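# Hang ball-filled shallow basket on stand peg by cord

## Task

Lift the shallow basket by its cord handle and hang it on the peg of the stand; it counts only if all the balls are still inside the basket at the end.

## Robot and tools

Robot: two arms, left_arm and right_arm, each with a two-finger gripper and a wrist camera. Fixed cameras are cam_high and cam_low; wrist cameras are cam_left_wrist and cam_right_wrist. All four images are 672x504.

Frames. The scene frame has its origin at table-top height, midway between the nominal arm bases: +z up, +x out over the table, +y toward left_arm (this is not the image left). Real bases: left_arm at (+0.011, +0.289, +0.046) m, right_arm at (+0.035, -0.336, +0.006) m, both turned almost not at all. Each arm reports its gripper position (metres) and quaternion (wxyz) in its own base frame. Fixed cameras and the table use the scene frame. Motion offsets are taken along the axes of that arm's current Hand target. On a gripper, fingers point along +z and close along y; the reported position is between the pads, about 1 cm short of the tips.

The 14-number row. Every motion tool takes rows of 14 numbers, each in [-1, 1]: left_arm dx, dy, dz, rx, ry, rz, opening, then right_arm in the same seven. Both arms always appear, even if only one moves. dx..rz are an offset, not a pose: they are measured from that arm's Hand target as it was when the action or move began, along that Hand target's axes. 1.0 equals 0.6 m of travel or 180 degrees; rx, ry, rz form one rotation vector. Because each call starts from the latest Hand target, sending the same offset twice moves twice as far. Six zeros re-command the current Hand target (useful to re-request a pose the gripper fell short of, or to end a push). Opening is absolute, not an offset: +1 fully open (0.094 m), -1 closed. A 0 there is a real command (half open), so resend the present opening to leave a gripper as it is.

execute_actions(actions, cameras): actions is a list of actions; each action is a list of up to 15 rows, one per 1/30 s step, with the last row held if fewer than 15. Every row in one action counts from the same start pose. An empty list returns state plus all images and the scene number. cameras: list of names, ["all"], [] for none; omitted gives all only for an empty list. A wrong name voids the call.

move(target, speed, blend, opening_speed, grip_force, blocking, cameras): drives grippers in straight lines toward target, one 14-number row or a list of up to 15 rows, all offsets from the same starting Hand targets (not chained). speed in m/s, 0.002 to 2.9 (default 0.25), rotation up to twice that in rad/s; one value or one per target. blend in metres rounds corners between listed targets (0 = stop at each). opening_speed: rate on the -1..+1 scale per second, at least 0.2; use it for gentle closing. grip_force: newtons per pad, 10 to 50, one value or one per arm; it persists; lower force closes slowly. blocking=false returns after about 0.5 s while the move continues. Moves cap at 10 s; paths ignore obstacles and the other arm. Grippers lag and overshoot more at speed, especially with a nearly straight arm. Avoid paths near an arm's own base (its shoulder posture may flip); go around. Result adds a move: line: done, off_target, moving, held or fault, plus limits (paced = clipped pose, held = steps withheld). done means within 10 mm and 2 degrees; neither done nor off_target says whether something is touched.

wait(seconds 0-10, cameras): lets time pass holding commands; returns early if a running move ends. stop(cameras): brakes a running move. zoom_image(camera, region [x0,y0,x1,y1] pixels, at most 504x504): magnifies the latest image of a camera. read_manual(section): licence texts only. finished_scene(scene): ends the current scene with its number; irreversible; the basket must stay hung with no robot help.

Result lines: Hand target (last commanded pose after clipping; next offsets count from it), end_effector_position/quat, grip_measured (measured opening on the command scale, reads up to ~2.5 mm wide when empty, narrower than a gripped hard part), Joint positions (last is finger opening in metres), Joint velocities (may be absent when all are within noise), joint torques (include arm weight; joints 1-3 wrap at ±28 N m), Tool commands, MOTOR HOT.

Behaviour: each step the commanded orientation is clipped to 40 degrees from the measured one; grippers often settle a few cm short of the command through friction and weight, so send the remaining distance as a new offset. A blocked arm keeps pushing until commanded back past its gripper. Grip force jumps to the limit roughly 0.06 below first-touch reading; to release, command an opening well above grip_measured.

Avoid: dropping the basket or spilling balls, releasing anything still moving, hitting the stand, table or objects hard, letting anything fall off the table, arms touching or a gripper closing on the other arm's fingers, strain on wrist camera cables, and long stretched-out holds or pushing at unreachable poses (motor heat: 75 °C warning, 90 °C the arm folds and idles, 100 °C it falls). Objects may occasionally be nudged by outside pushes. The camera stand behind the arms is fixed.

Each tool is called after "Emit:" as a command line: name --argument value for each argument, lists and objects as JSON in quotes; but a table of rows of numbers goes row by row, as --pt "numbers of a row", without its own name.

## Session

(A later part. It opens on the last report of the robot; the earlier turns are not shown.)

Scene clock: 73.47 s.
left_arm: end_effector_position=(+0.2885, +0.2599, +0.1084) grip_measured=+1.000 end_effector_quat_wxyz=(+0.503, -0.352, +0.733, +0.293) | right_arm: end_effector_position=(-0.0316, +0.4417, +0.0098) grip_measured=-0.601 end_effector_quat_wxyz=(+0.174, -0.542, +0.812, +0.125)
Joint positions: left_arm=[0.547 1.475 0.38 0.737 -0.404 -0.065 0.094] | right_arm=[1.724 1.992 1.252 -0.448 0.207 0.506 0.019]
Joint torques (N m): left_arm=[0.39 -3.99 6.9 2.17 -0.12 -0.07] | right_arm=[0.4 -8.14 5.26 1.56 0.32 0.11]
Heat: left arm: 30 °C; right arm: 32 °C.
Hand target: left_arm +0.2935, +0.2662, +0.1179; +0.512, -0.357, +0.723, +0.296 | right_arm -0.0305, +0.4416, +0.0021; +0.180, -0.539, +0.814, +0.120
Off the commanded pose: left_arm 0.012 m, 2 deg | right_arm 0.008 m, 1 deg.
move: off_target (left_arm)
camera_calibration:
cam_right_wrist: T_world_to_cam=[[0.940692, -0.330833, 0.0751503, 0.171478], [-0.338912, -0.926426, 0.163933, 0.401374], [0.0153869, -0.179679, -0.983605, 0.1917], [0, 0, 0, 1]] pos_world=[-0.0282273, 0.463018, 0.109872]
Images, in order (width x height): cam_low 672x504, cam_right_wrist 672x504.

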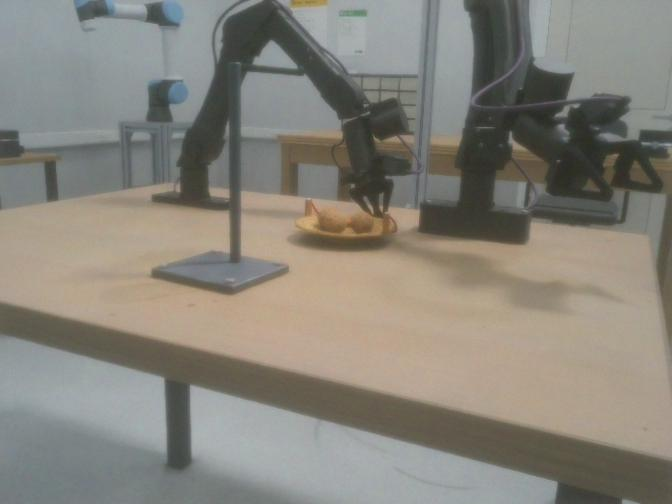

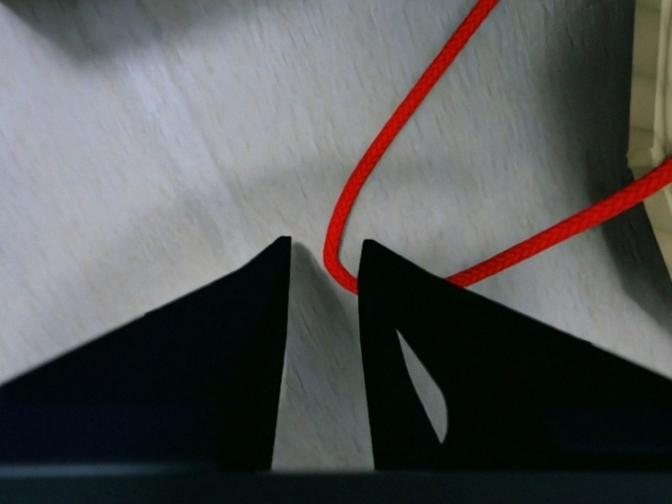

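Emit:
move --pt "0 0 0 0 0 0 1 -0.0211 0 -0.0453 0 0 0 -0.6" --pt "0 0 0 0 0 0 1 -0.0079 -0.0173 -0.0515 -0.1057 0 -0.2265 -0.6" --speed 0.12 --blend '[0.01,0]' --cameras '["cam_right_wrist"]'

Scene clock: 77.93 s.
left_arm: end_effector_position=(+0.2885, +0.2599, +0.1084) grip_measured=+1.000 end_effector_quat_wxyz=(+0.503, -0.352, +0.733, +0.293) | right_arm: end_effector_position=(-0.0227, +0.4285, +0.0174) grip_measured=-0.601 end_effector_quat_wxyz=(-0.115, +0.810, -0.550, -0.166)
Joint positions: left_arm=[0.547 1.475 0.38 0.737 -0.404 -0.065 0.094] | right_arm=[1.56 1.929 1.204 -0.464 -0.148 -0.36 0.019]
Joint torques (N m): left_arm=[0.4 -3.96 6.91 2.16 -0.13 -0.07] | right_arm=[-0.38 -11.85 6.28 1.16 -0.32 -0.06]
Heat: left arm: 30 °C; right arm: 31 °C.
Hand target: left_arm +0.2935, +0.2662, +0.1179; +0.512, -0.357, +0.723, +0.296 | right_arm -0.0243, +0.4296, +0.0322; -0.120, +0.810, -0.545, -0.180
Off the commanded pose: left_arm 0.012 m, 2 deg | right_arm 0.015 m, 2 deg.
move: off_target (left_arm, right_arm)
camera_calibration:
cam_right_wrist: T_world_to_cam=[[0.904727, 0.416036, 0.091563, -0.16289], [0.394383, -0.899269, 0.18915, 0.3954], [0.161033, -0.135018, -0.97767, 0.18074], [0, 0, 0, 1]] pos_world=[-0.0376732, 0.447742, 0.11683]
Images, in order (width x height): cam_right_wrist 672x504.

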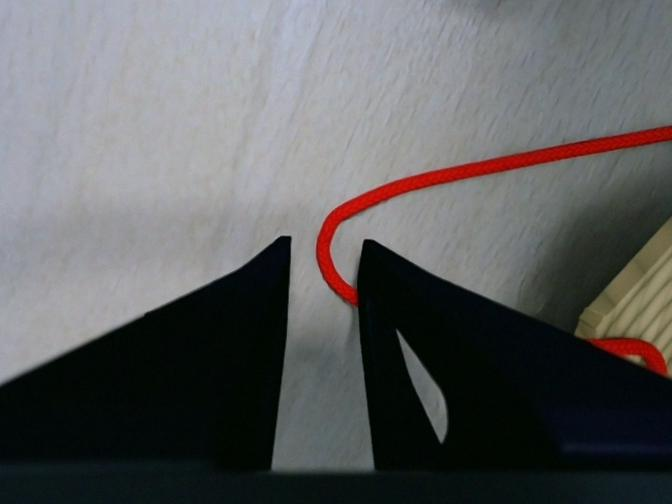

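Emit:
move --pt "0 0 0 0 0 0 1 0.0211 0 0.0453 0 0 0 -0.6" --pt "0 0 0 0 0 0 1 0.0211 0 0.0453 0 0 0 -1" --speed 0.08 --cameras '["cam_right_wrist"]'

Scene clock: 79.63 s.
left_arm: end_effector_position=(+0.2885, +0.2599, +0.1084) grip_measured=+1.000 end_effector_quat_wxyz=(+0.503, -0.352, +0.733, +0.293) | right_arm: end_effector_position=(-0.0228, +0.4313, +0.0112) grip_measured=-0.995 end_effector_quat_wxyz=(-0.130, +0.808, -0.547, -0.176)
Joint positions: left_arm=[0.547 1.475 0.38 0.737 -0.404 -0.065 0.094] | right_arm=[1.56 1.929 1.16 -0.385 -0.148 -0.361 0]
Joint torques (N m): left_arm=[0.42 -3.95 6.91 2.16 -0.13 -0.08] | right_arm=[-0.38 -7.49 5.04 1.6 -0.28 -0.03]
Heat: left arm: 30 °C; right arm: 31 °C.
Hand target: left_arm +0.2935, +0.2662, +0.1179; +0.512, -0.357, +0.723, +0.296 | right_arm -0.0243, +0.4296, +0.0022; -0.121, +0.810, -0.545, -0.180
Off the commanded pose: left_arm 0.012 m, 2 deg | right_arm 0.009 m, 1 deg.
move: off_target (left_arm)
camera_calibration:
cam_right_wrist: T_world_to_cam=[[0.904191, 0.413601, 0.106646, -0.162597], [0.395483, -0.904999, 0.15675, 0.402063], [0.161346, -0.0995552, -0.981864, 0.159794], [0, 0, 0, 1]] pos_world=[-0.0377727, 0.447025, 0.111213]
Images, in order (width x height): cam_right_wrist 672x504.

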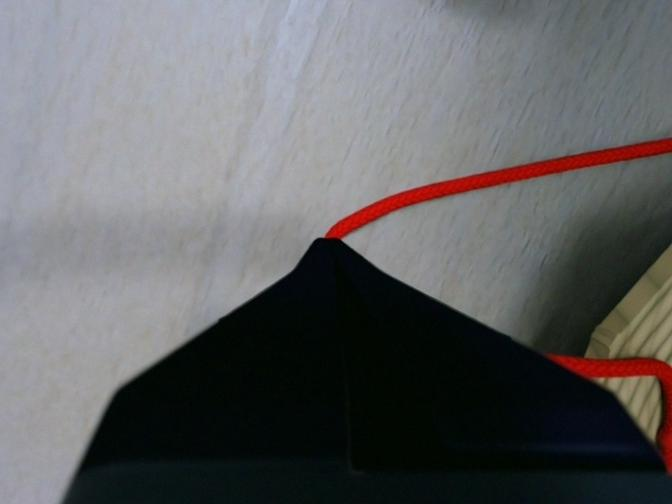

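Emit:
move --target '[0,0,0,0,0,0,1,-0.0337,-0.0618,-0.1313,0,0,0,-1]' --speed 0.1 --cameras '["cam_right_wrist","cam_low"]'

Scene clock: 81.43 s.
left_arm: end_effector_position=(+0.2885, +0.2599, +0.1084) grip_measured=+1.000 end_effector_quat_wxyz=(+0.503, -0.352, +0.733, +0.293) | right_arm: end_effector_position=(+0.0181, +0.4231, +0.0595) grip_measured=-0.995 end_effector_quat_wxyz=(-0.105, +0.810, -0.554, -0.161)
Joint positions: left_arm=[0.547 1.475 0.38 0.737 -0.404 -0.065 0.094] | right_arm=[1.446 1.877 1.325 -0.678 -0.188 -0.464 0]
Joint torques (N m): left_arm=[0.42 -3.95 6.9 2.16 -0.13 -0.07] | right_arm=[-0.14 -11.74 8.79 1.02 -0.33 -0.05]
Heat: left arm: 31 °C; right arm: 32 °C.
Hand target: left_arm +0.2935, +0.2662, +0.1179; +0.512, -0.357, +0.723, +0.296 | right_arm +0.0158, +0.4297, +0.0821; -0.121, +0.810, -0.545, -0.180
Off the commanded pose: left_arm 0.012 m, 2 deg | right_arm 0.024 m, 3 deg.
move: off_target (left_arm, right_arm)
camera_calibration:
cam_right_wrist: T_world_to_cam=[[0.906195, 0.415465, 0.078737, -0.20049], [0.39251, -0.895713, 0.208886, 0.363978], [0.157311, -0.158386, -0.974765, 0.224339], [0, 0, 0, 1]] pos_world=[0.00352727, 0.444849, 0.158434]
Images, in order (width x height): cam_low 672x504, cam_right_wrist 672x504.

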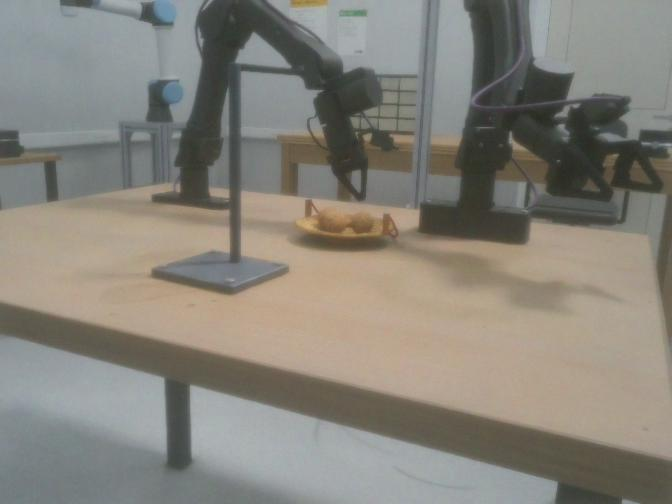

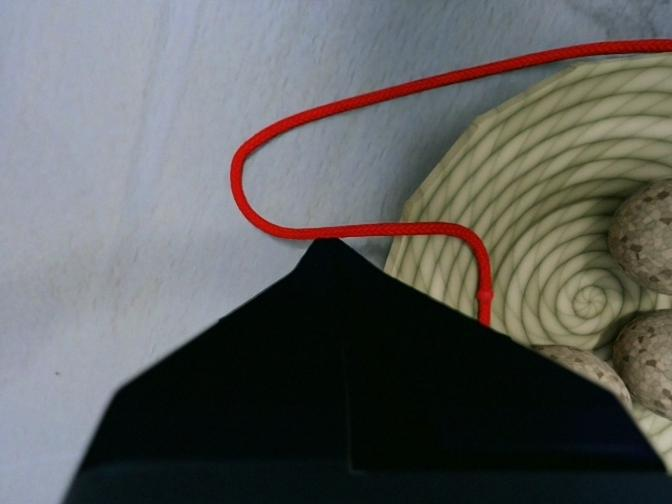

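Emit:
move --target '[0,0,0,0,0,0,1,0.0418,0.0505,0.0762,0,0,0,-0.5]' --speed 0.12 --cameras '["cam_right_wrist"]'

Scene clock: 82.93 s.
left_arm: end_effector_position=(+0.2885, +0.2599, +0.1084) grip_measured=+1.000 end_effector_quat_wxyz=(+0.503, -0.352, +0.733, +0.293) | right_arm: end_effector_position=(-0.0112, +0.4116, +0.0215) grip_measured=-0.502 end_effector_quat_wxyz=(-0.105, +0.813, -0.546, -0.172)
Joint positions: left_arm=[0.547 1.475 0.38 0.737 -0.404 -0.065 0.094] | right_arm=[1.515 1.876 1.15 -0.481 -0.186 -0.409 0.023]
Joint torques (N m): left_arm=[0.4 -3.97 6.9 2.16 -0.12 -0.07] | right_arm=[0.14 -10.52 5.2 1.47 -0.07 0.11]
Heat: left arm: 31 °C; right arm: 31 °C.
Hand target: left_arm +0.2935, +0.2662, +0.1179; +0.512, -0.357, +0.723, +0.296 | right_arm -0.0111, +0.4151, +0.0301; -0.120, +0.810, -0.545, -0.180
Off the commanded pose: left_arm 0.012 m, 2 deg | right_arm 0.009 m, 2 deg.
move: off_target (left_arm)
camera_calibration:
cam_right_wrist: T_world_to_cam=[[0.900254, 0.429489, 0.0712844, -0.171783], [0.410558, -0.891981, 0.189242, 0.372181], [0.144862, -0.141099, -0.97934, 0.182964], [0, 0, 0, 1]] pos_world=[-0.0246575, 0.431574, 0.120997]
Images, in order (width x height): cam_right_wrist 672x504.

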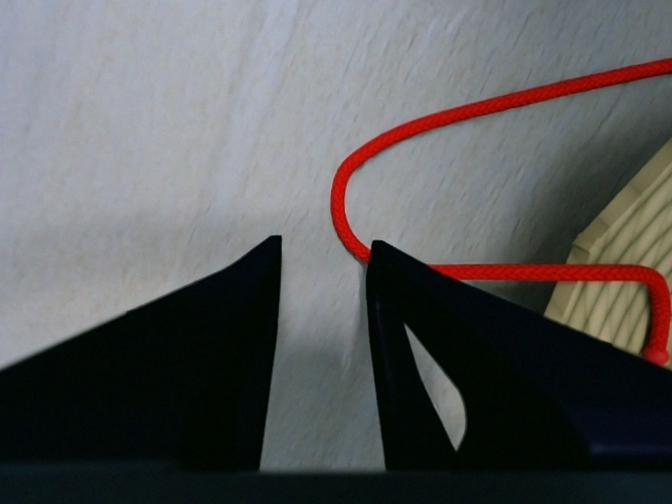

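Emit:
move --pt "0 0 0 0 0 0 1 0.013 -0.0025 0.0637 0 0 0 -0.5" --pt "0 0 0 0 0 0 1 0.013 -0.0025 0.0637 0 0 0 -0.97" --speed 0.07 --cameras '["cam_right_wrist"]'

Scene clock: 84.57 s.
left_arm: end_effector_position=(+0.2885, +0.2599, +0.1084) grip_measured=+1.000 end_effector_quat_wxyz=(+0.503, -0.352, +0.733, +0.293) | right_arm: end_effector_position=(-0.0110, +0.4280, +0.0075) grip_measured=-0.967 end_effector_quat_wxyz=(-0.131, +0.808, -0.543, -0.187)
Joint positions: left_arm=[0.547 1.475 0.38 0.737 -0.404 -0.065 0.094] | right_arm=[1.518 1.922 1.124 -0.347 -0.183 -0.402 0.002]
Joint torques (N m): left_arm=[0.39 -3.95 6.9 2.17 -0.12 -0.08] | right_arm=[0.49 -6.31 4.78 1.65 -0.05 0.08]
Heat: left arm: 31 °C; right arm: 31 °C.
Hand target: left_arm +0.2935, +0.2662, +0.1179; +0.512, -0.357, +0.723, +0.296 | right_arm -0.0132, +0.4242, -0.0077; -0.121, +0.810, -0.545, -0.180
Off the commanded pose: left_arm 0.012 m, 2 deg | right_arm 0.016 m, 1 deg.
move: off_target (left_arm, right_arm); target 2's new opening was sent with right_arm's hand 0.016 m and 1 deg from that target
camera_calibration:
cam_right_wrist: T_world_to_cam=[[0.901991, 0.419975, 0.10017, -0.174205], [0.405588, -0.903745, 0.136907, 0.39472], [0.148026, -0.0828614, -0.985506, 0.146593], [0, 0, 0, 1]] pos_world=[-0.0246615, 0.442035, 0.107878]
Images, in order (width x height): cam_right_wrist 672x504.

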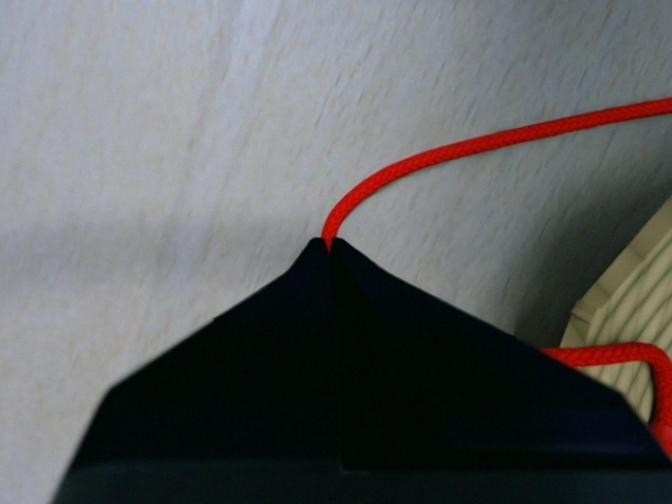

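Emit:
move --pt "0 0 0 0 0 0 1 0 0 0 0 0 0 -1" --pt "0 0 0 0 0 0 1 -0.0337 -0.0618 -0.1313 0 0 0 -1" --speed 0.1 --cameras '["cam_right_wrist","cam_low"]'

Scene clock: 87.03 s.
left_arm: end_effector_position=(+0.2885, +0.2599, +0.1084) grip_measured=+1.000 end_effector_quat_wxyz=(+0.503, -0.352, +0.733, +0.293) | right_arm: end_effector_position=(+0.0286, +0.4175, +0.0504) grip_measured=-0.984 end_effector_quat_wxyz=(-0.105, +0.810, -0.553, -0.162)
Joint positions: left_arm=[0.547 1.475 0.38 0.737 -0.404 -0.065 0.094] | right_arm=[1.414 1.874 1.282 -0.643 -0.2 -0.496 0.001]
Joint torques (N m): left_arm=[0.42 -3.96 6.9 2.17 -0.12 -0.06] | right_arm=[-0.23 -11.55 8.62 1.06 -0.35 -0.06]
Heat: left arm: 31 °C; right arm: 31 °C.
Hand target: left_arm +0.2935, +0.2662, +0.1179; +0.512, -0.357, +0.723, +0.296 | right_arm +0.0269, +0.4242, +0.0721; -0.121, +0.810, -0.545, -0.180
Off the commanded pose: left_arm 0.012 m, 2 deg | right_arm 0.023 m, 3 deg.
move: off_target (left_arm, right_arm)
camera_calibration:
cam_right_wrist: T_world_to_cam=[[0.905769, 0.416374, 0.0788348, -0.207296], [0.393726, -0.895659, 0.206819, 0.356811], [0.156723, -0.156291, -0.975198, 0.212146], [0, 0, 0, 1]] pos_world=[0.0140282, 0.43905, 0.149431]
Images, in order (width x height): cam_low 672x504, cam_right_wrist 672x504.

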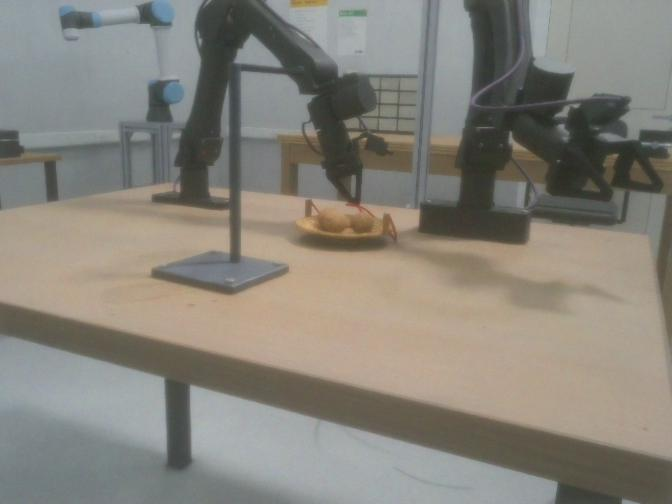

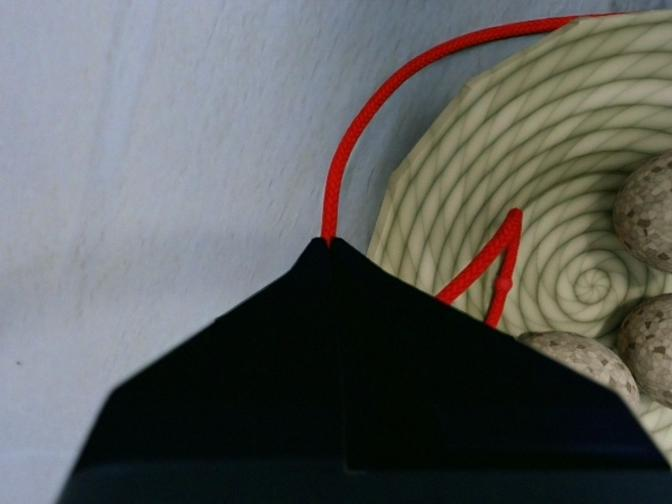

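Emit:
move --pt "0 0 0 0 0 0 1 -0.0473 -0.0887 -0.1397 0.0479 -0.0406 0.0751 -1" --pt "0 0 0 0 0 0 1 -0.0875 -0.1728 -0.259 0.0958 -0.0812 0.1503 -1" --speed 0.08 --blend '[0.02,0]' --cameras '["cam_right_wrist","cam_low"]'

Emit:
zoom_image --camera "cam_low" --region '[260, 90, 430, 260]'

Scene clock: 91.77 s.
left_arm: end_effector_position=(+0.2885, +0.2599, +0.1084) grip_measured=+1.000 end_effector_quat_wxyz=(+0.503, -0.352, +0.733, +0.293) | right_arm: end_effector_position=(+0.1266, +0.4478, +0.2076) grip_measured=-0.984 end_effector_quat_wxyz=(+0.237, -0.614, +0.723, +0.210)
Joint positions: left_arm=[0.547 1.475 0.38 0.737 -0.404 -0.065 0.094] | right_arm=[1.252 1.747 1.625 -0.813 -0.107 -0.122 0.001]
Joint torques (N m): left_arm=[0.43 -3.95 6.94 2.17 -0.13 -0.06] | right_arm=[-0.39 -11.14 9.94 1.66 0.04 0.08]
Heat: left arm: 31 °C; right arm: 32 °C.
Hand target: left_arm +0.2935, +0.2662, +0.1179; +0.512, -0.357, +0.723, +0.296 | right_arm +0.1300, +0.4463, +0.2348; +0.261, -0.604, +0.719, +0.221
Off the commanded pose: left_arm 0.012 m, 2 deg | right_arm 0.028 m, 3 deg.
move: off_target (left_arm, right_arm)
camera_calibration:
cam_right_wrist: T_world_to_cam=[[0.988486, -0.124516, 0.0859682, -0.0908528], [-0.120852, -0.991576, -0.046605, 0.473472], [0.0910471, 0.035679, -0.995207, 0.281295], [0, 0, 0, 1]] pos_world=[0.121416, 0.448134, 0.309823]
Images, in order (width x height): cam_low 672x504, cam_right_wrist 672x504.

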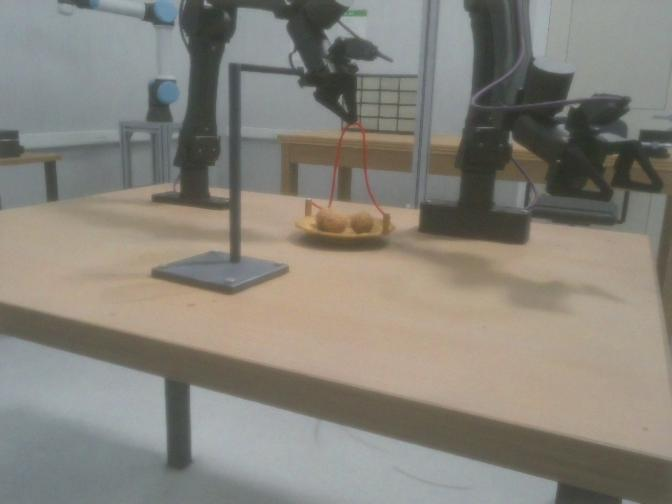

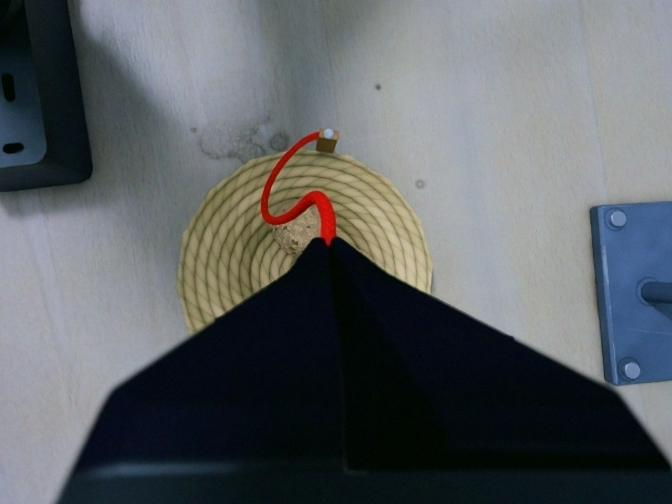

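Scaled by 2.965 from the camera's 672x504 image, which has a finer 960x720 frame.

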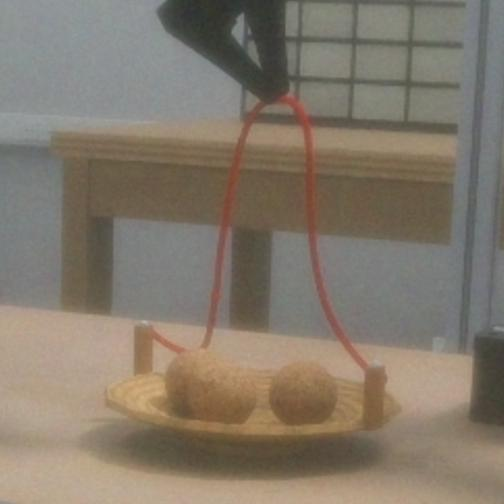

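Emit:
move --target '[0,0,0,0,0,0,1,-0.0375,0,-0.0447,0,0,0,-1]' --speed 0.06 --cameras '["cam_right_wrist","cam_low"]'

Emit:
zoom_image --camera "cam_low" --region '[260, 90, 430, 260]'

Scene clock: 93.20 s.
left_arm: end_effector_position=(+0.2885, +0.2599, +0.1084) grip_measured=+1.000 end_effector_quat_wxyz=(+0.503, -0.352, +0.733, +0.293) | right_arm: end_effector_position=(+0.1261, +0.4458, +0.2617) grip_measured=-0.984 end_effector_quat_wxyz=(+0.254, -0.611, +0.717, +0.220)
Joint positions: left_arm=[0.547 1.475 0.38 0.737 -0.404 -0.065 0.094] | right_arm=[1.252 1.747 1.819 -0.964 -0.106 -0.121 0.001]
Joint torques (N m): left_arm=[0.4 -3.95 6.91 2.16 -0.12 -0.07] | right_arm=[-0.42 -7.73 9.44 1.75 0.04 0.09]
Heat: left arm: 31 °C; right arm: 32 °C.
Hand target: left_arm +0.2935, +0.2662, +0.1179; +0.512, -0.357, +0.723, +0.296 | right_arm +0.1301, +0.4463, +0.2699; +0.261, -0.604, +0.720, +0.221
Off the commanded pose: left_arm 0.012 m, 2 deg | right_arm 0.009 m, 1 deg.
move: off_target (left_arm)
camera_calibration:
cam_right_wrist: T_world_to_cam=[[0.987193, -0.129001, 0.093853, -0.0951017], [-0.120842, -0.988765, -0.087978, 0.483506], [0.104148, 0.0755099, -0.991691, 0.314936], [0, 0, 0, 1]] pos_world=[0.119512, 0.442025, 0.363783]
Images, in order (width x height): cam_low 672x504, cam_right_wrist 672x504.

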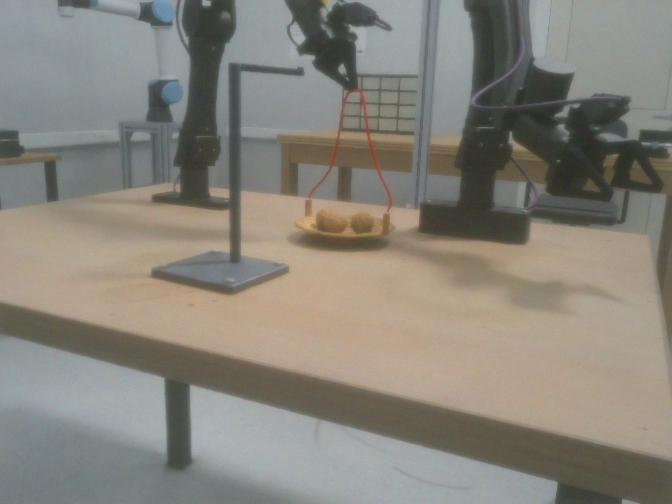

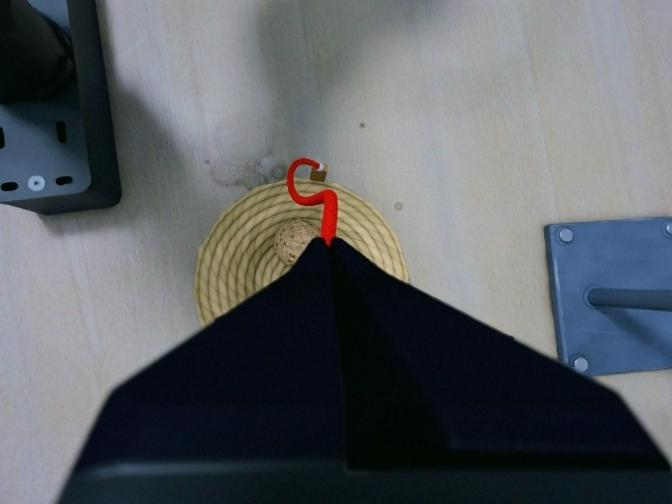

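Scaled by 2.965 from the camera's 672x504 image, which has a finer 960x720 frame.

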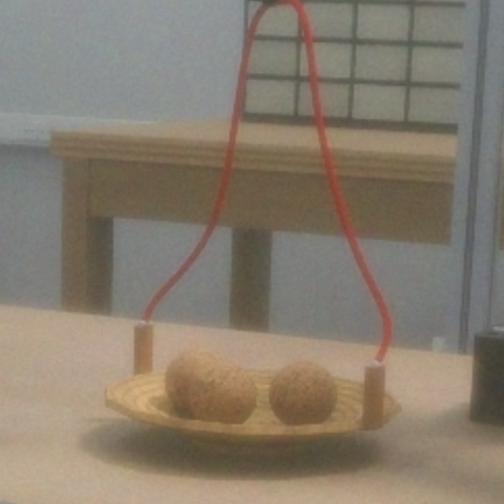

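Emit:
move --target '[0,0,0,0,0,0,1,-0.0407,0,-0.0485,0,0,0,-1]' --speed 0.03 --cameras '["cam_right_wrist","cam_low"]'

Emit:
zoom_image --camera "cam_low" --region '[260, 60, 430, 260]'

Scene clock: 95.27 s.
left_arm: end_effector_position=(+0.2885, +0.2599, +0.1084) grip_measured=+1.000 end_effector_quat_wxyz=(+0.503, -0.352, +0.733, +0.293) | right_arm: end_effector_position=(+0.1245, +0.4401, +0.2967) grip_measured=-0.984 end_effector_quat_wxyz=(+0.244, -0.612, +0.721, +0.214)
Joint positions: left_arm=[0.547 1.475 0.38 0.737 -0.404 -0.065 0.094] | right_arm=[1.252 1.813 2.068 -1.172 -0.104 -0.121 0.001]
Joint torques (N m): left_arm=[0.43 -3.96 6.87 2.16 -0.13 -0.07] | right_arm=[-0.44 -7.27 9.77 1.93 0.02 0.1]
Heat: left arm: 31 °C; right arm: 32 °C.
Hand target: left_arm +0.2935, +0.2662, +0.1179; +0.512, -0.357, +0.723, +0.296 | right_arm +0.1302, +0.4463, +0.3077; +0.261, -0.604, +0.720, +0.221
Off the commanded pose: left_arm 0.012 m, 2 deg | right_arm 0.014 m, 2 deg.
move: off_target (left_arm, right_arm)
camera_calibration:
cam_right_wrist: T_world_to_cam=[[0.987627, -0.127953, 0.0906735, -0.0971685], [-0.122489, -0.990437, -0.0634833, 0.474379], [0.0979293, 0.0515913, -0.993855, 0.362108], [0, 0, 0, 1]] pos_world=[0.118611, 0.438728, 0.398809]
Images, in order (width x height): cam_low 672x504, cam_right_wrist 672x504.

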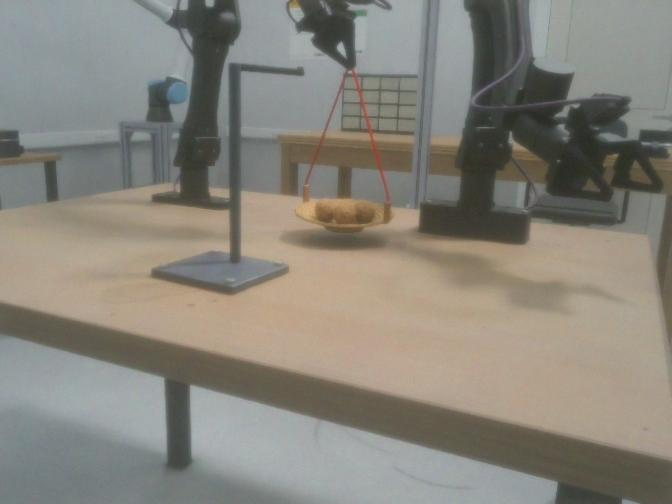

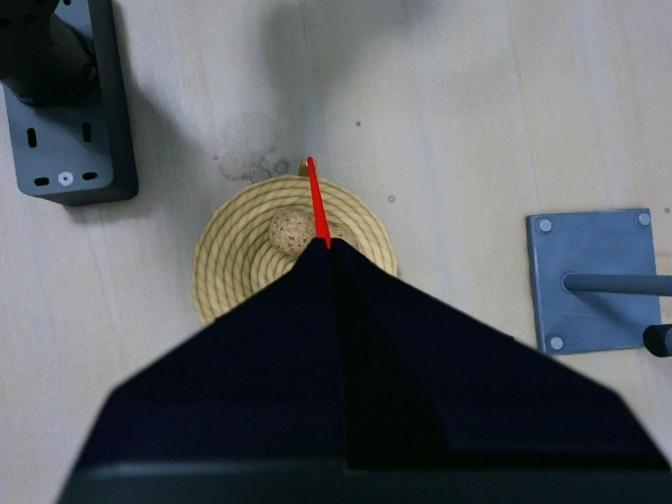

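Scaled by 2.520 from the camera's 672x504 image, which has a finer 960x720 frame.

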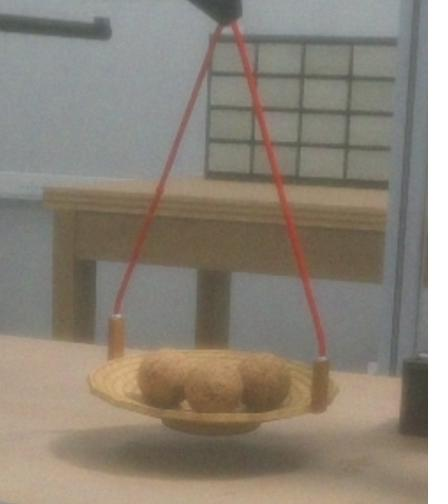

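Emit:
move --pt "0 0 0 0 0 0 1 -0.023 -0.0098 -0.0402 0 0 0 -1" --pt "0 0 0 0 0 0 1 0.008 -0.0595 -0.0663 -0.0427 -0.1109 -0.0359 -1" --speed 0.06 --blend '[0.015,0]' --cameras '["cam_right_wrist","cam_low","cam_high"]'

Emit:
zoom_image --camera "cam_low" --region '[220, 40, 420, 240]'

Emit:
zoom_image --camera "cam_high" --region '[280, 170, 480, 310]'

Scene clock: 100.27 s.
left_arm: end_effector_position=(+0.2885, +0.2599, +0.1084) grip_measured=+1.000 end_effector_quat_wxyz=(+0.503, -0.352, +0.733, +0.293) | right_arm: end_effector_position=(+0.1648, +0.4125, +0.3080) grip_measured=-0.984 end_effector_quat_wxyz=(-0.319, +0.614, -0.640, -0.334)
Joint positions: left_arm=[0.547 1.475 0.38 0.737 -0.404 -0.065 0.094] | right_arm=[1.01 1.558 1.614 -0.747 -0.453 -0.304 0.001]
Joint torques (N m): left_arm=[0.39 -3.96 6.89 2.16 -0.13 -0.06] | right_arm=[-0.36 -10.17 6.43 2.66 -0.48 -0.04]
Heat: left arm: 31 °C; right arm: 32 °C.
Hand target: left_arm +0.2935, +0.2662, +0.1179; +0.512, -0.357, +0.723, +0.296 | right_arm +0.1603, +0.4114, +0.3352; -0.353, +0.612, -0.612, -0.355
Off the commanded pose: left_arm 0.012 m, 2 deg | right_arm 0.027 m, 6 deg.
move: off_target (left_arm, right_arm); blend cut to 0.0142 m at target 1
camera_calibration:
cam_right_wrist: T_world_to_cam=[[0.997422, -0.0227532, 0.0680627, -0.179591], [0.00289575, -0.934876, -0.354963, 0.498975], [0.0717067, 0.354245, -0.9324, 0.231395], [0, 0, 0, 1]] pos_world=[0.16109, 0.380423, 0.405093]
Images, in order (width x height): cam_high 672x504, cam_low 672x504, cam_right_wrist 672x504.

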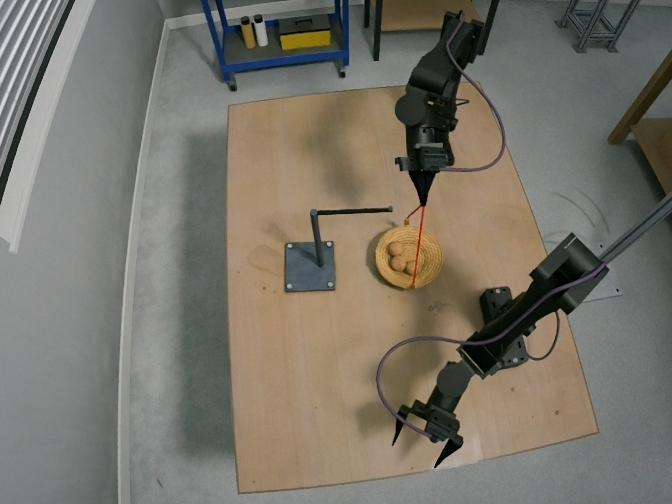

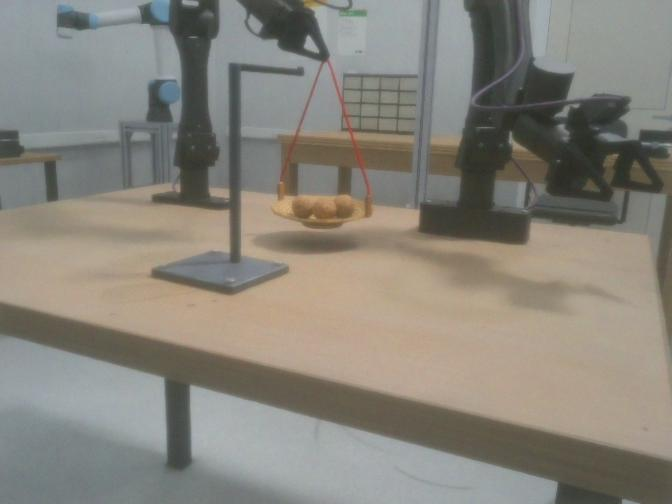

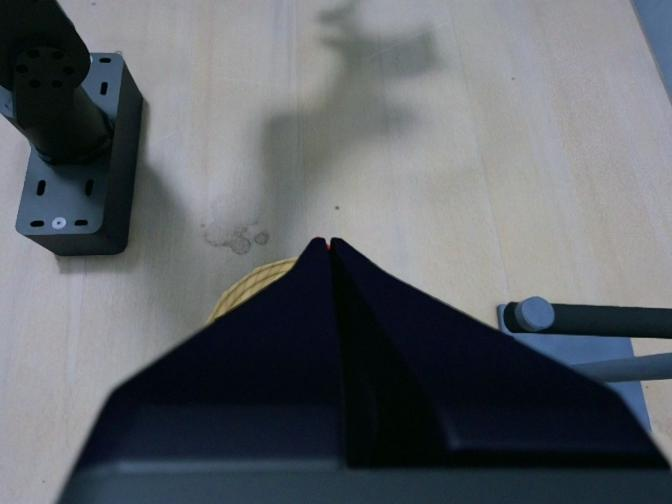

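Scaled by 2.520 from the camera's 672x504 image, which has a finer 960x720 frame.

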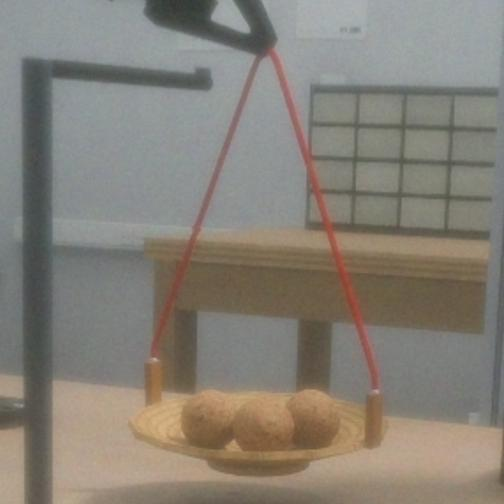

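Scaled by 2.520 from the camera's 672x504 image, which has a finer 960x720 frame.

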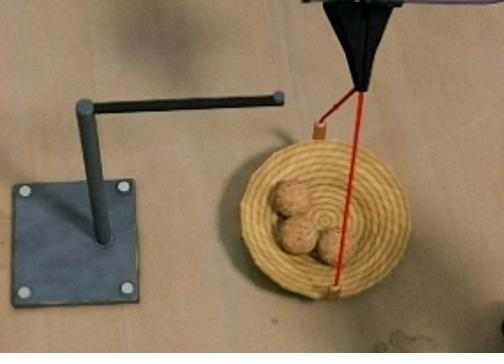

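Emit:
move --target '[0,0,0,0,0,0,1,-0.0247,0,-0.0239,0,0,0,-1]' --speed 0.06 --cameras '["cam_right_wrist","cam_low"]'

Emit:
zoom_image --camera "cam_low" --region '[220, 40, 420, 240]'

Scene clock: 101.63 s.
left_arm: end_effector_position=(+0.2885, +0.2599, +0.1084) grip_measured=+1.000 end_effector_quat_wxyz=(+0.503, -0.352, +0.733, +0.293) | right_arm: end_effector_position=(+0.1649, +0.4080, +0.3202) grip_measured=-0.984 end_effector_quat_wxyz=(-0.320, +0.613, -0.640, -0.335)
Joint positions: left_arm=[0.547 1.475 0.38 0.737 -0.404 -0.065 0.094] | right_arm=[1.001 1.558 1.663 -0.797 -0.461 -0.308 0.001]
Joint torques (N m): left_arm=[0.42 -3.97 6.9 2.17 -0.13 -0.08] | right_arm=[-0.43 -9.16 10.44 2.31 -0.51 -0.05]
Heat: left arm: 31 °C; right arm: 32 °C.
Hand target: left_arm +0.2935, +0.2662, +0.1179; +0.512, -0.357, +0.723, +0.296 | right_arm +0.1604, +0.4063, +0.3552; -0.353, +0.612, -0.612, -0.354
Off the commanded pose: left_arm 0.012 m, 2 deg | right_arm 0.035 m, 5 deg.
move: off_target (left_arm, right_arm)
camera_calibration:
cam_right_wrist: T_world_to_cam=[[0.997473, -0.0231473, 0.067173, -0.180209], [0.00240455, -0.933902, -0.357522, 0.499655], [0.0710086, 0.35678, -0.931486, 0.243102], [0, 0, 0, 1]] pos_world=[0.16129, 0.375723, 0.417188]
Images, in order (width x height): cam_low 672x504, cam_right_wrist 672x504.

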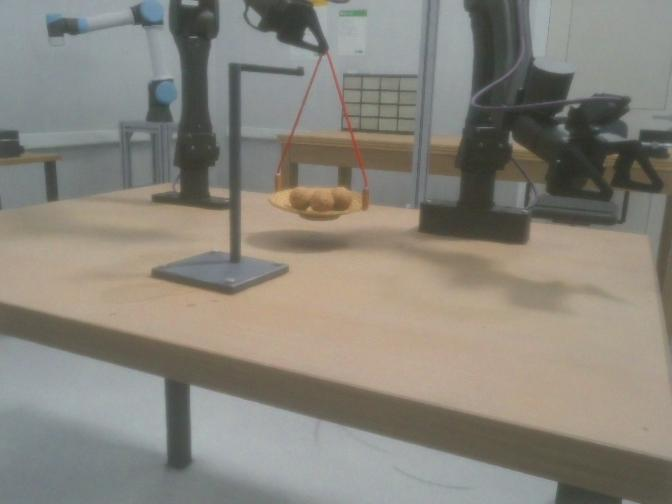

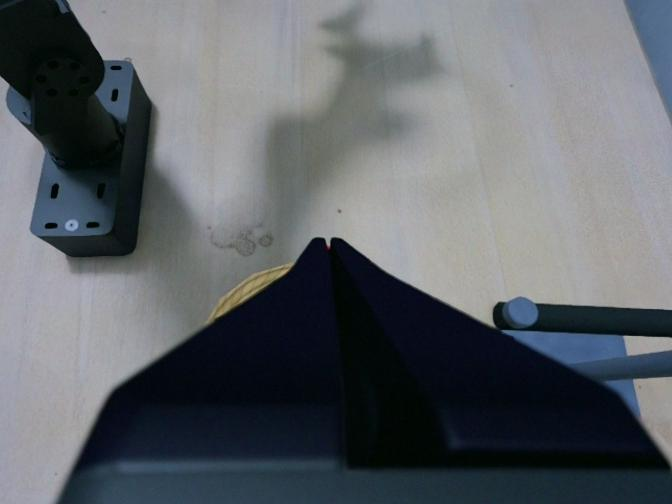

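Scaled by 2.520 from the camera's 672x504 image, which has a finer 960x720 frame.

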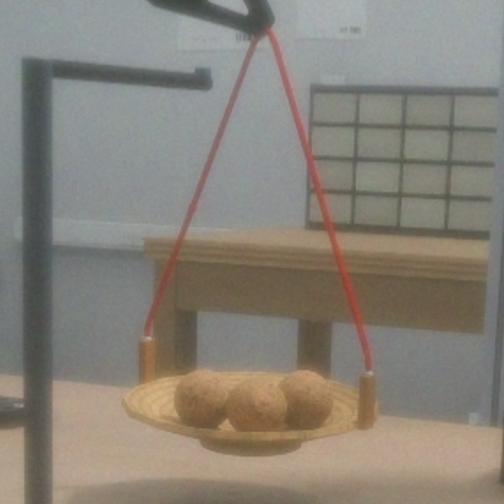

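Emit:
move --target '[0,0,0,0,0,0,1,-0.0047,-0.12,-0.0085,0,0,0,-1]' --speed 0.06 --cameras '["cam_right_wrist","cam_low","cam_high"]'

Emit:
zoom_image --camera "cam_low" --region '[220, 40, 420, 240]'

Emit:
zoom_image --camera "cam_high" --region '[280, 170, 480, 310]'

Scene clock: 103.53 s.
left_arm: end_effector_position=(+0.2885, +0.2599, +0.1084) grip_measured=+1.000 end_effector_quat_wxyz=(+0.503, -0.352, +0.733, +0.293) | right_arm: end_effector_position=(+0.2339, +0.3983, +0.3441) grip_measured=-0.984 end_effector_quat_wxyz=(-0.340, +0.608, -0.632, -0.339)
Joint positions: left_arm=[0.547 1.475 0.38 0.737 -0.404 -0.065 0.094] | right_arm=[0.815 1.708 1.907 -0.911 -0.601 -0.435 0.001]
Joint torques (N m): left_arm=[0.4 -3.96 6.89 2.16 -0.13 -0.07] | right_arm=[-0.21 -6.78 10.28 2.21 -0.64 -0.01]
Heat: left arm: 31 °C; right arm: 33 °C.
Hand target: left_arm +0.2935, +0.2662, +0.1179; +0.512, -0.357, +0.723, +0.296 | right_arm +0.2324, +0.4035, +0.3602; -0.353, +0.613, -0.612, -0.355
Off the commanded pose: left_arm 0.012 m, 2 deg | right_arm 0.017 m, 3 deg.
move: off_target (left_arm, right_arm)
camera_calibration:
cam_right_wrist: T_world_to_cam=[[0.995567, -0.0342416, 0.0876048, -0.252985], [0.00296247, -0.919505, -0.393068, 0.5053], [0.0940123, 0.391585, -0.915327, 0.239142], [0, 0, 0, 1]] pos_world=[0.227884, 0.362319, 0.439673]
Images, in order (width x height): cam_high 672x504, cam_low 672x504, cam_right_wrist 672x504.

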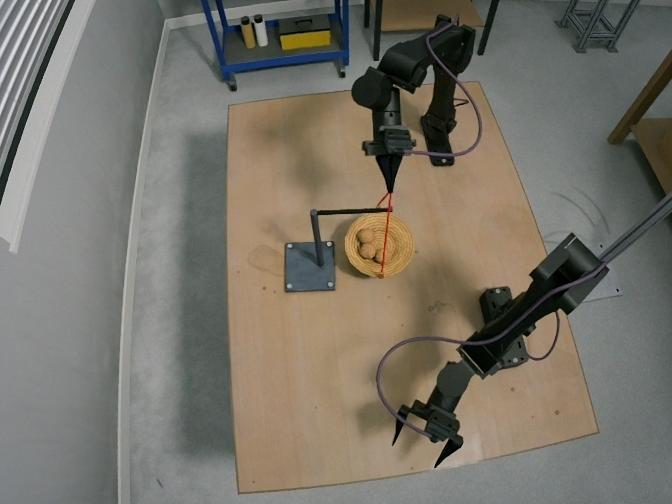

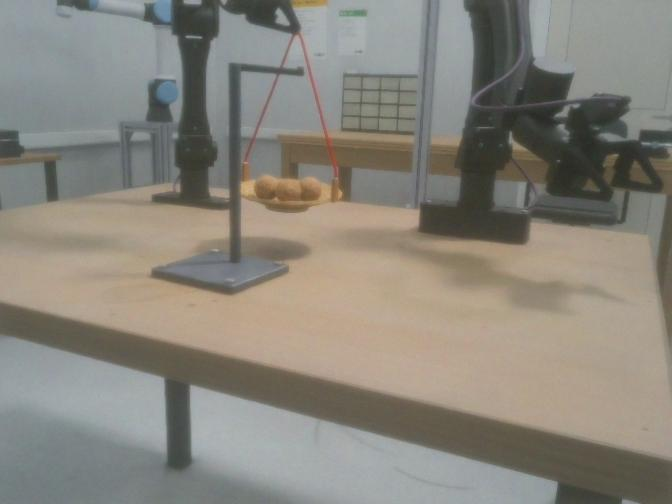

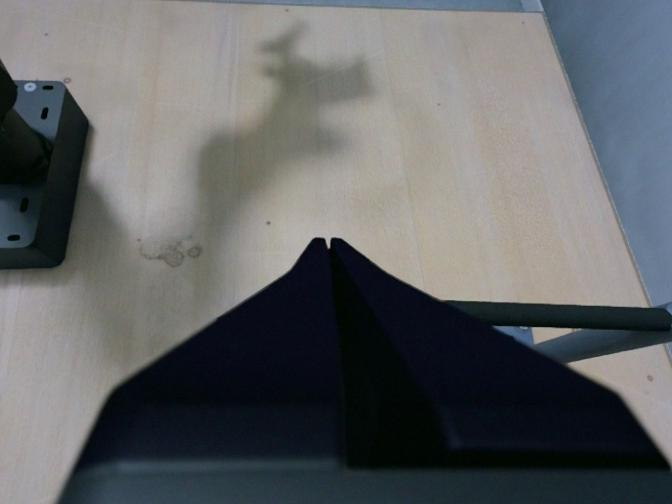

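Scaled by 2.520 from the camera's 672x504 image, which has a finer 960x720 frame.

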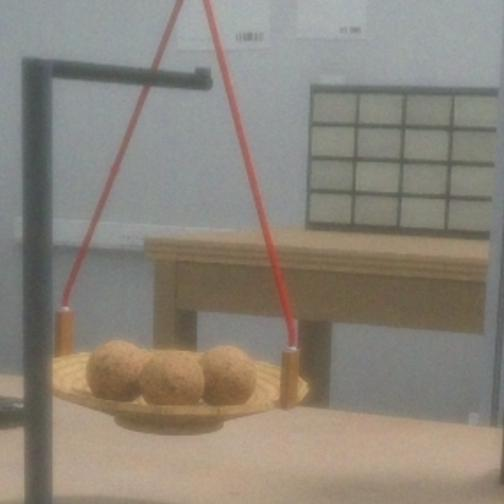

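Scaled by 2.520 from the camera's 672x504 image, which has a finer 960x720 frame.

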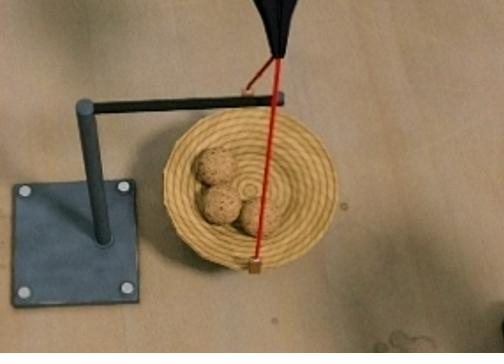

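Emit:
move --target '[0,0,0,0,0,0,1,0,-0.053,0,0,0,0,-1]' --speed 0.05 --cameras '["cam_low","cam_high"]'

Scene clock: 105.50 s.
left_arm: end_effector_position=(+0.2885, +0.2599, +0.1084) grip_measured=+1.000 end_effector_quat_wxyz=(+0.503, -0.352, +0.733, +0.293) | right_arm: end_effector_position=(+0.2654, +0.3985, +0.3455) grip_measured=-0.984 end_effector_quat_wxyz=(-0.341, +0.608, -0.632, -0.340)
Joint positions: left_arm=[0.547 1.475 0.38 0.737 -0.404 -0.065 0.094] | right_arm=[0.752 1.814 2.048 -0.974 -0.648 -0.486 0.001]
Joint torques (N m): left_arm=[0.42 -3.96 6.9 2.16 -0.13 -0.07] | right_arm=[-0.28 -7.46 10.04 2.1 -0.74 -0.04]
Heat: left arm: 31 °C; right arm: 33 °C.
Hand target: left_arm +0.2935, +0.2662, +0.1179; +0.512, -0.357, +0.723, +0.296 | right_arm +0.2643, +0.4034, +0.3600; -0.353, +0.612, -0.612, -0.354
Off the commanded pose: left_arm 0.012 m, 2 deg | right_arm 0.016 m, 3 deg.
move: off_target (left_arm, right_arm)
Images, in order (width x height): cam_high 672x504, cam_low 672x504.

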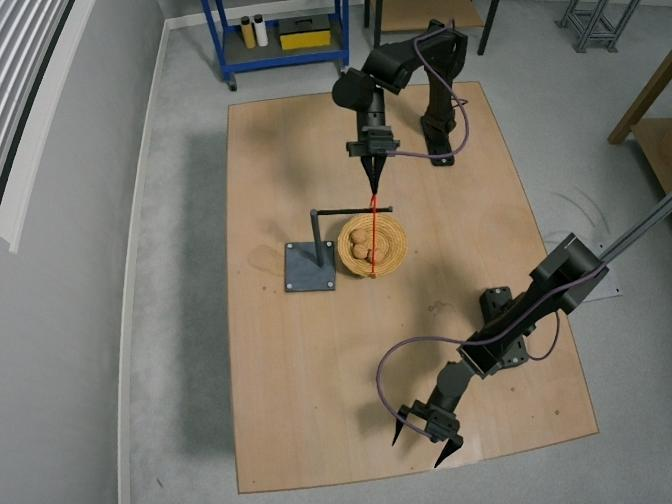

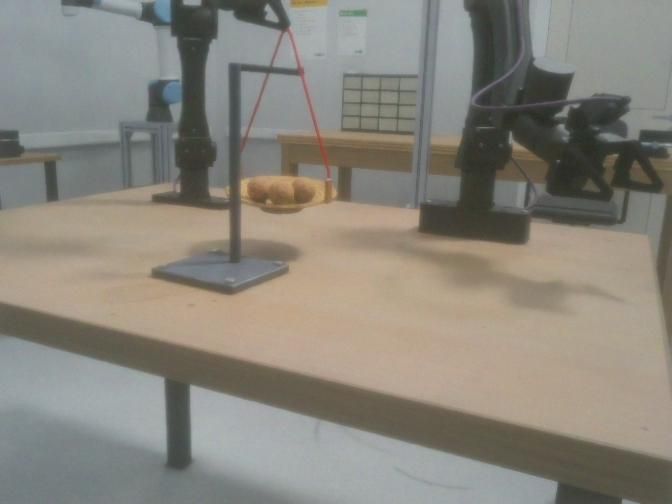

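Emit:
zoom_image --camera "cam_low" --region '[200, 0, 360, 120]'

Emit:
zoom_image --camera "cam_high" --region '[290, 150, 430, 290]'

Scaled by 3.150 from the camera's 672x504 image, which has a finer 960x720 frame.

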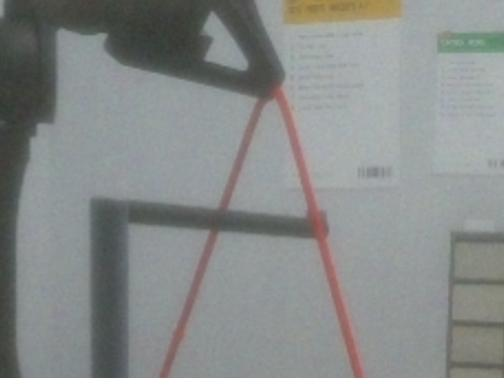

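Scaled by 3.600 from the camera's 672x504 image, which has a finer 960x720 frame.

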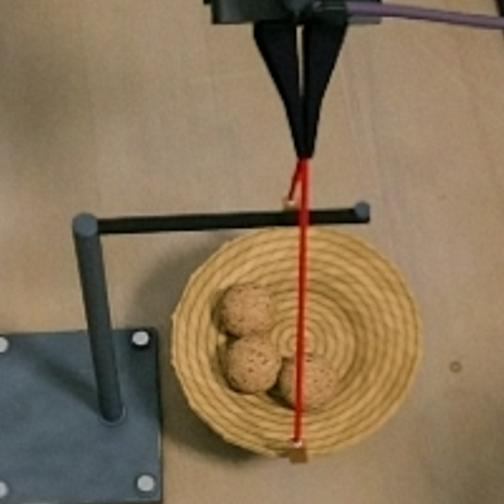

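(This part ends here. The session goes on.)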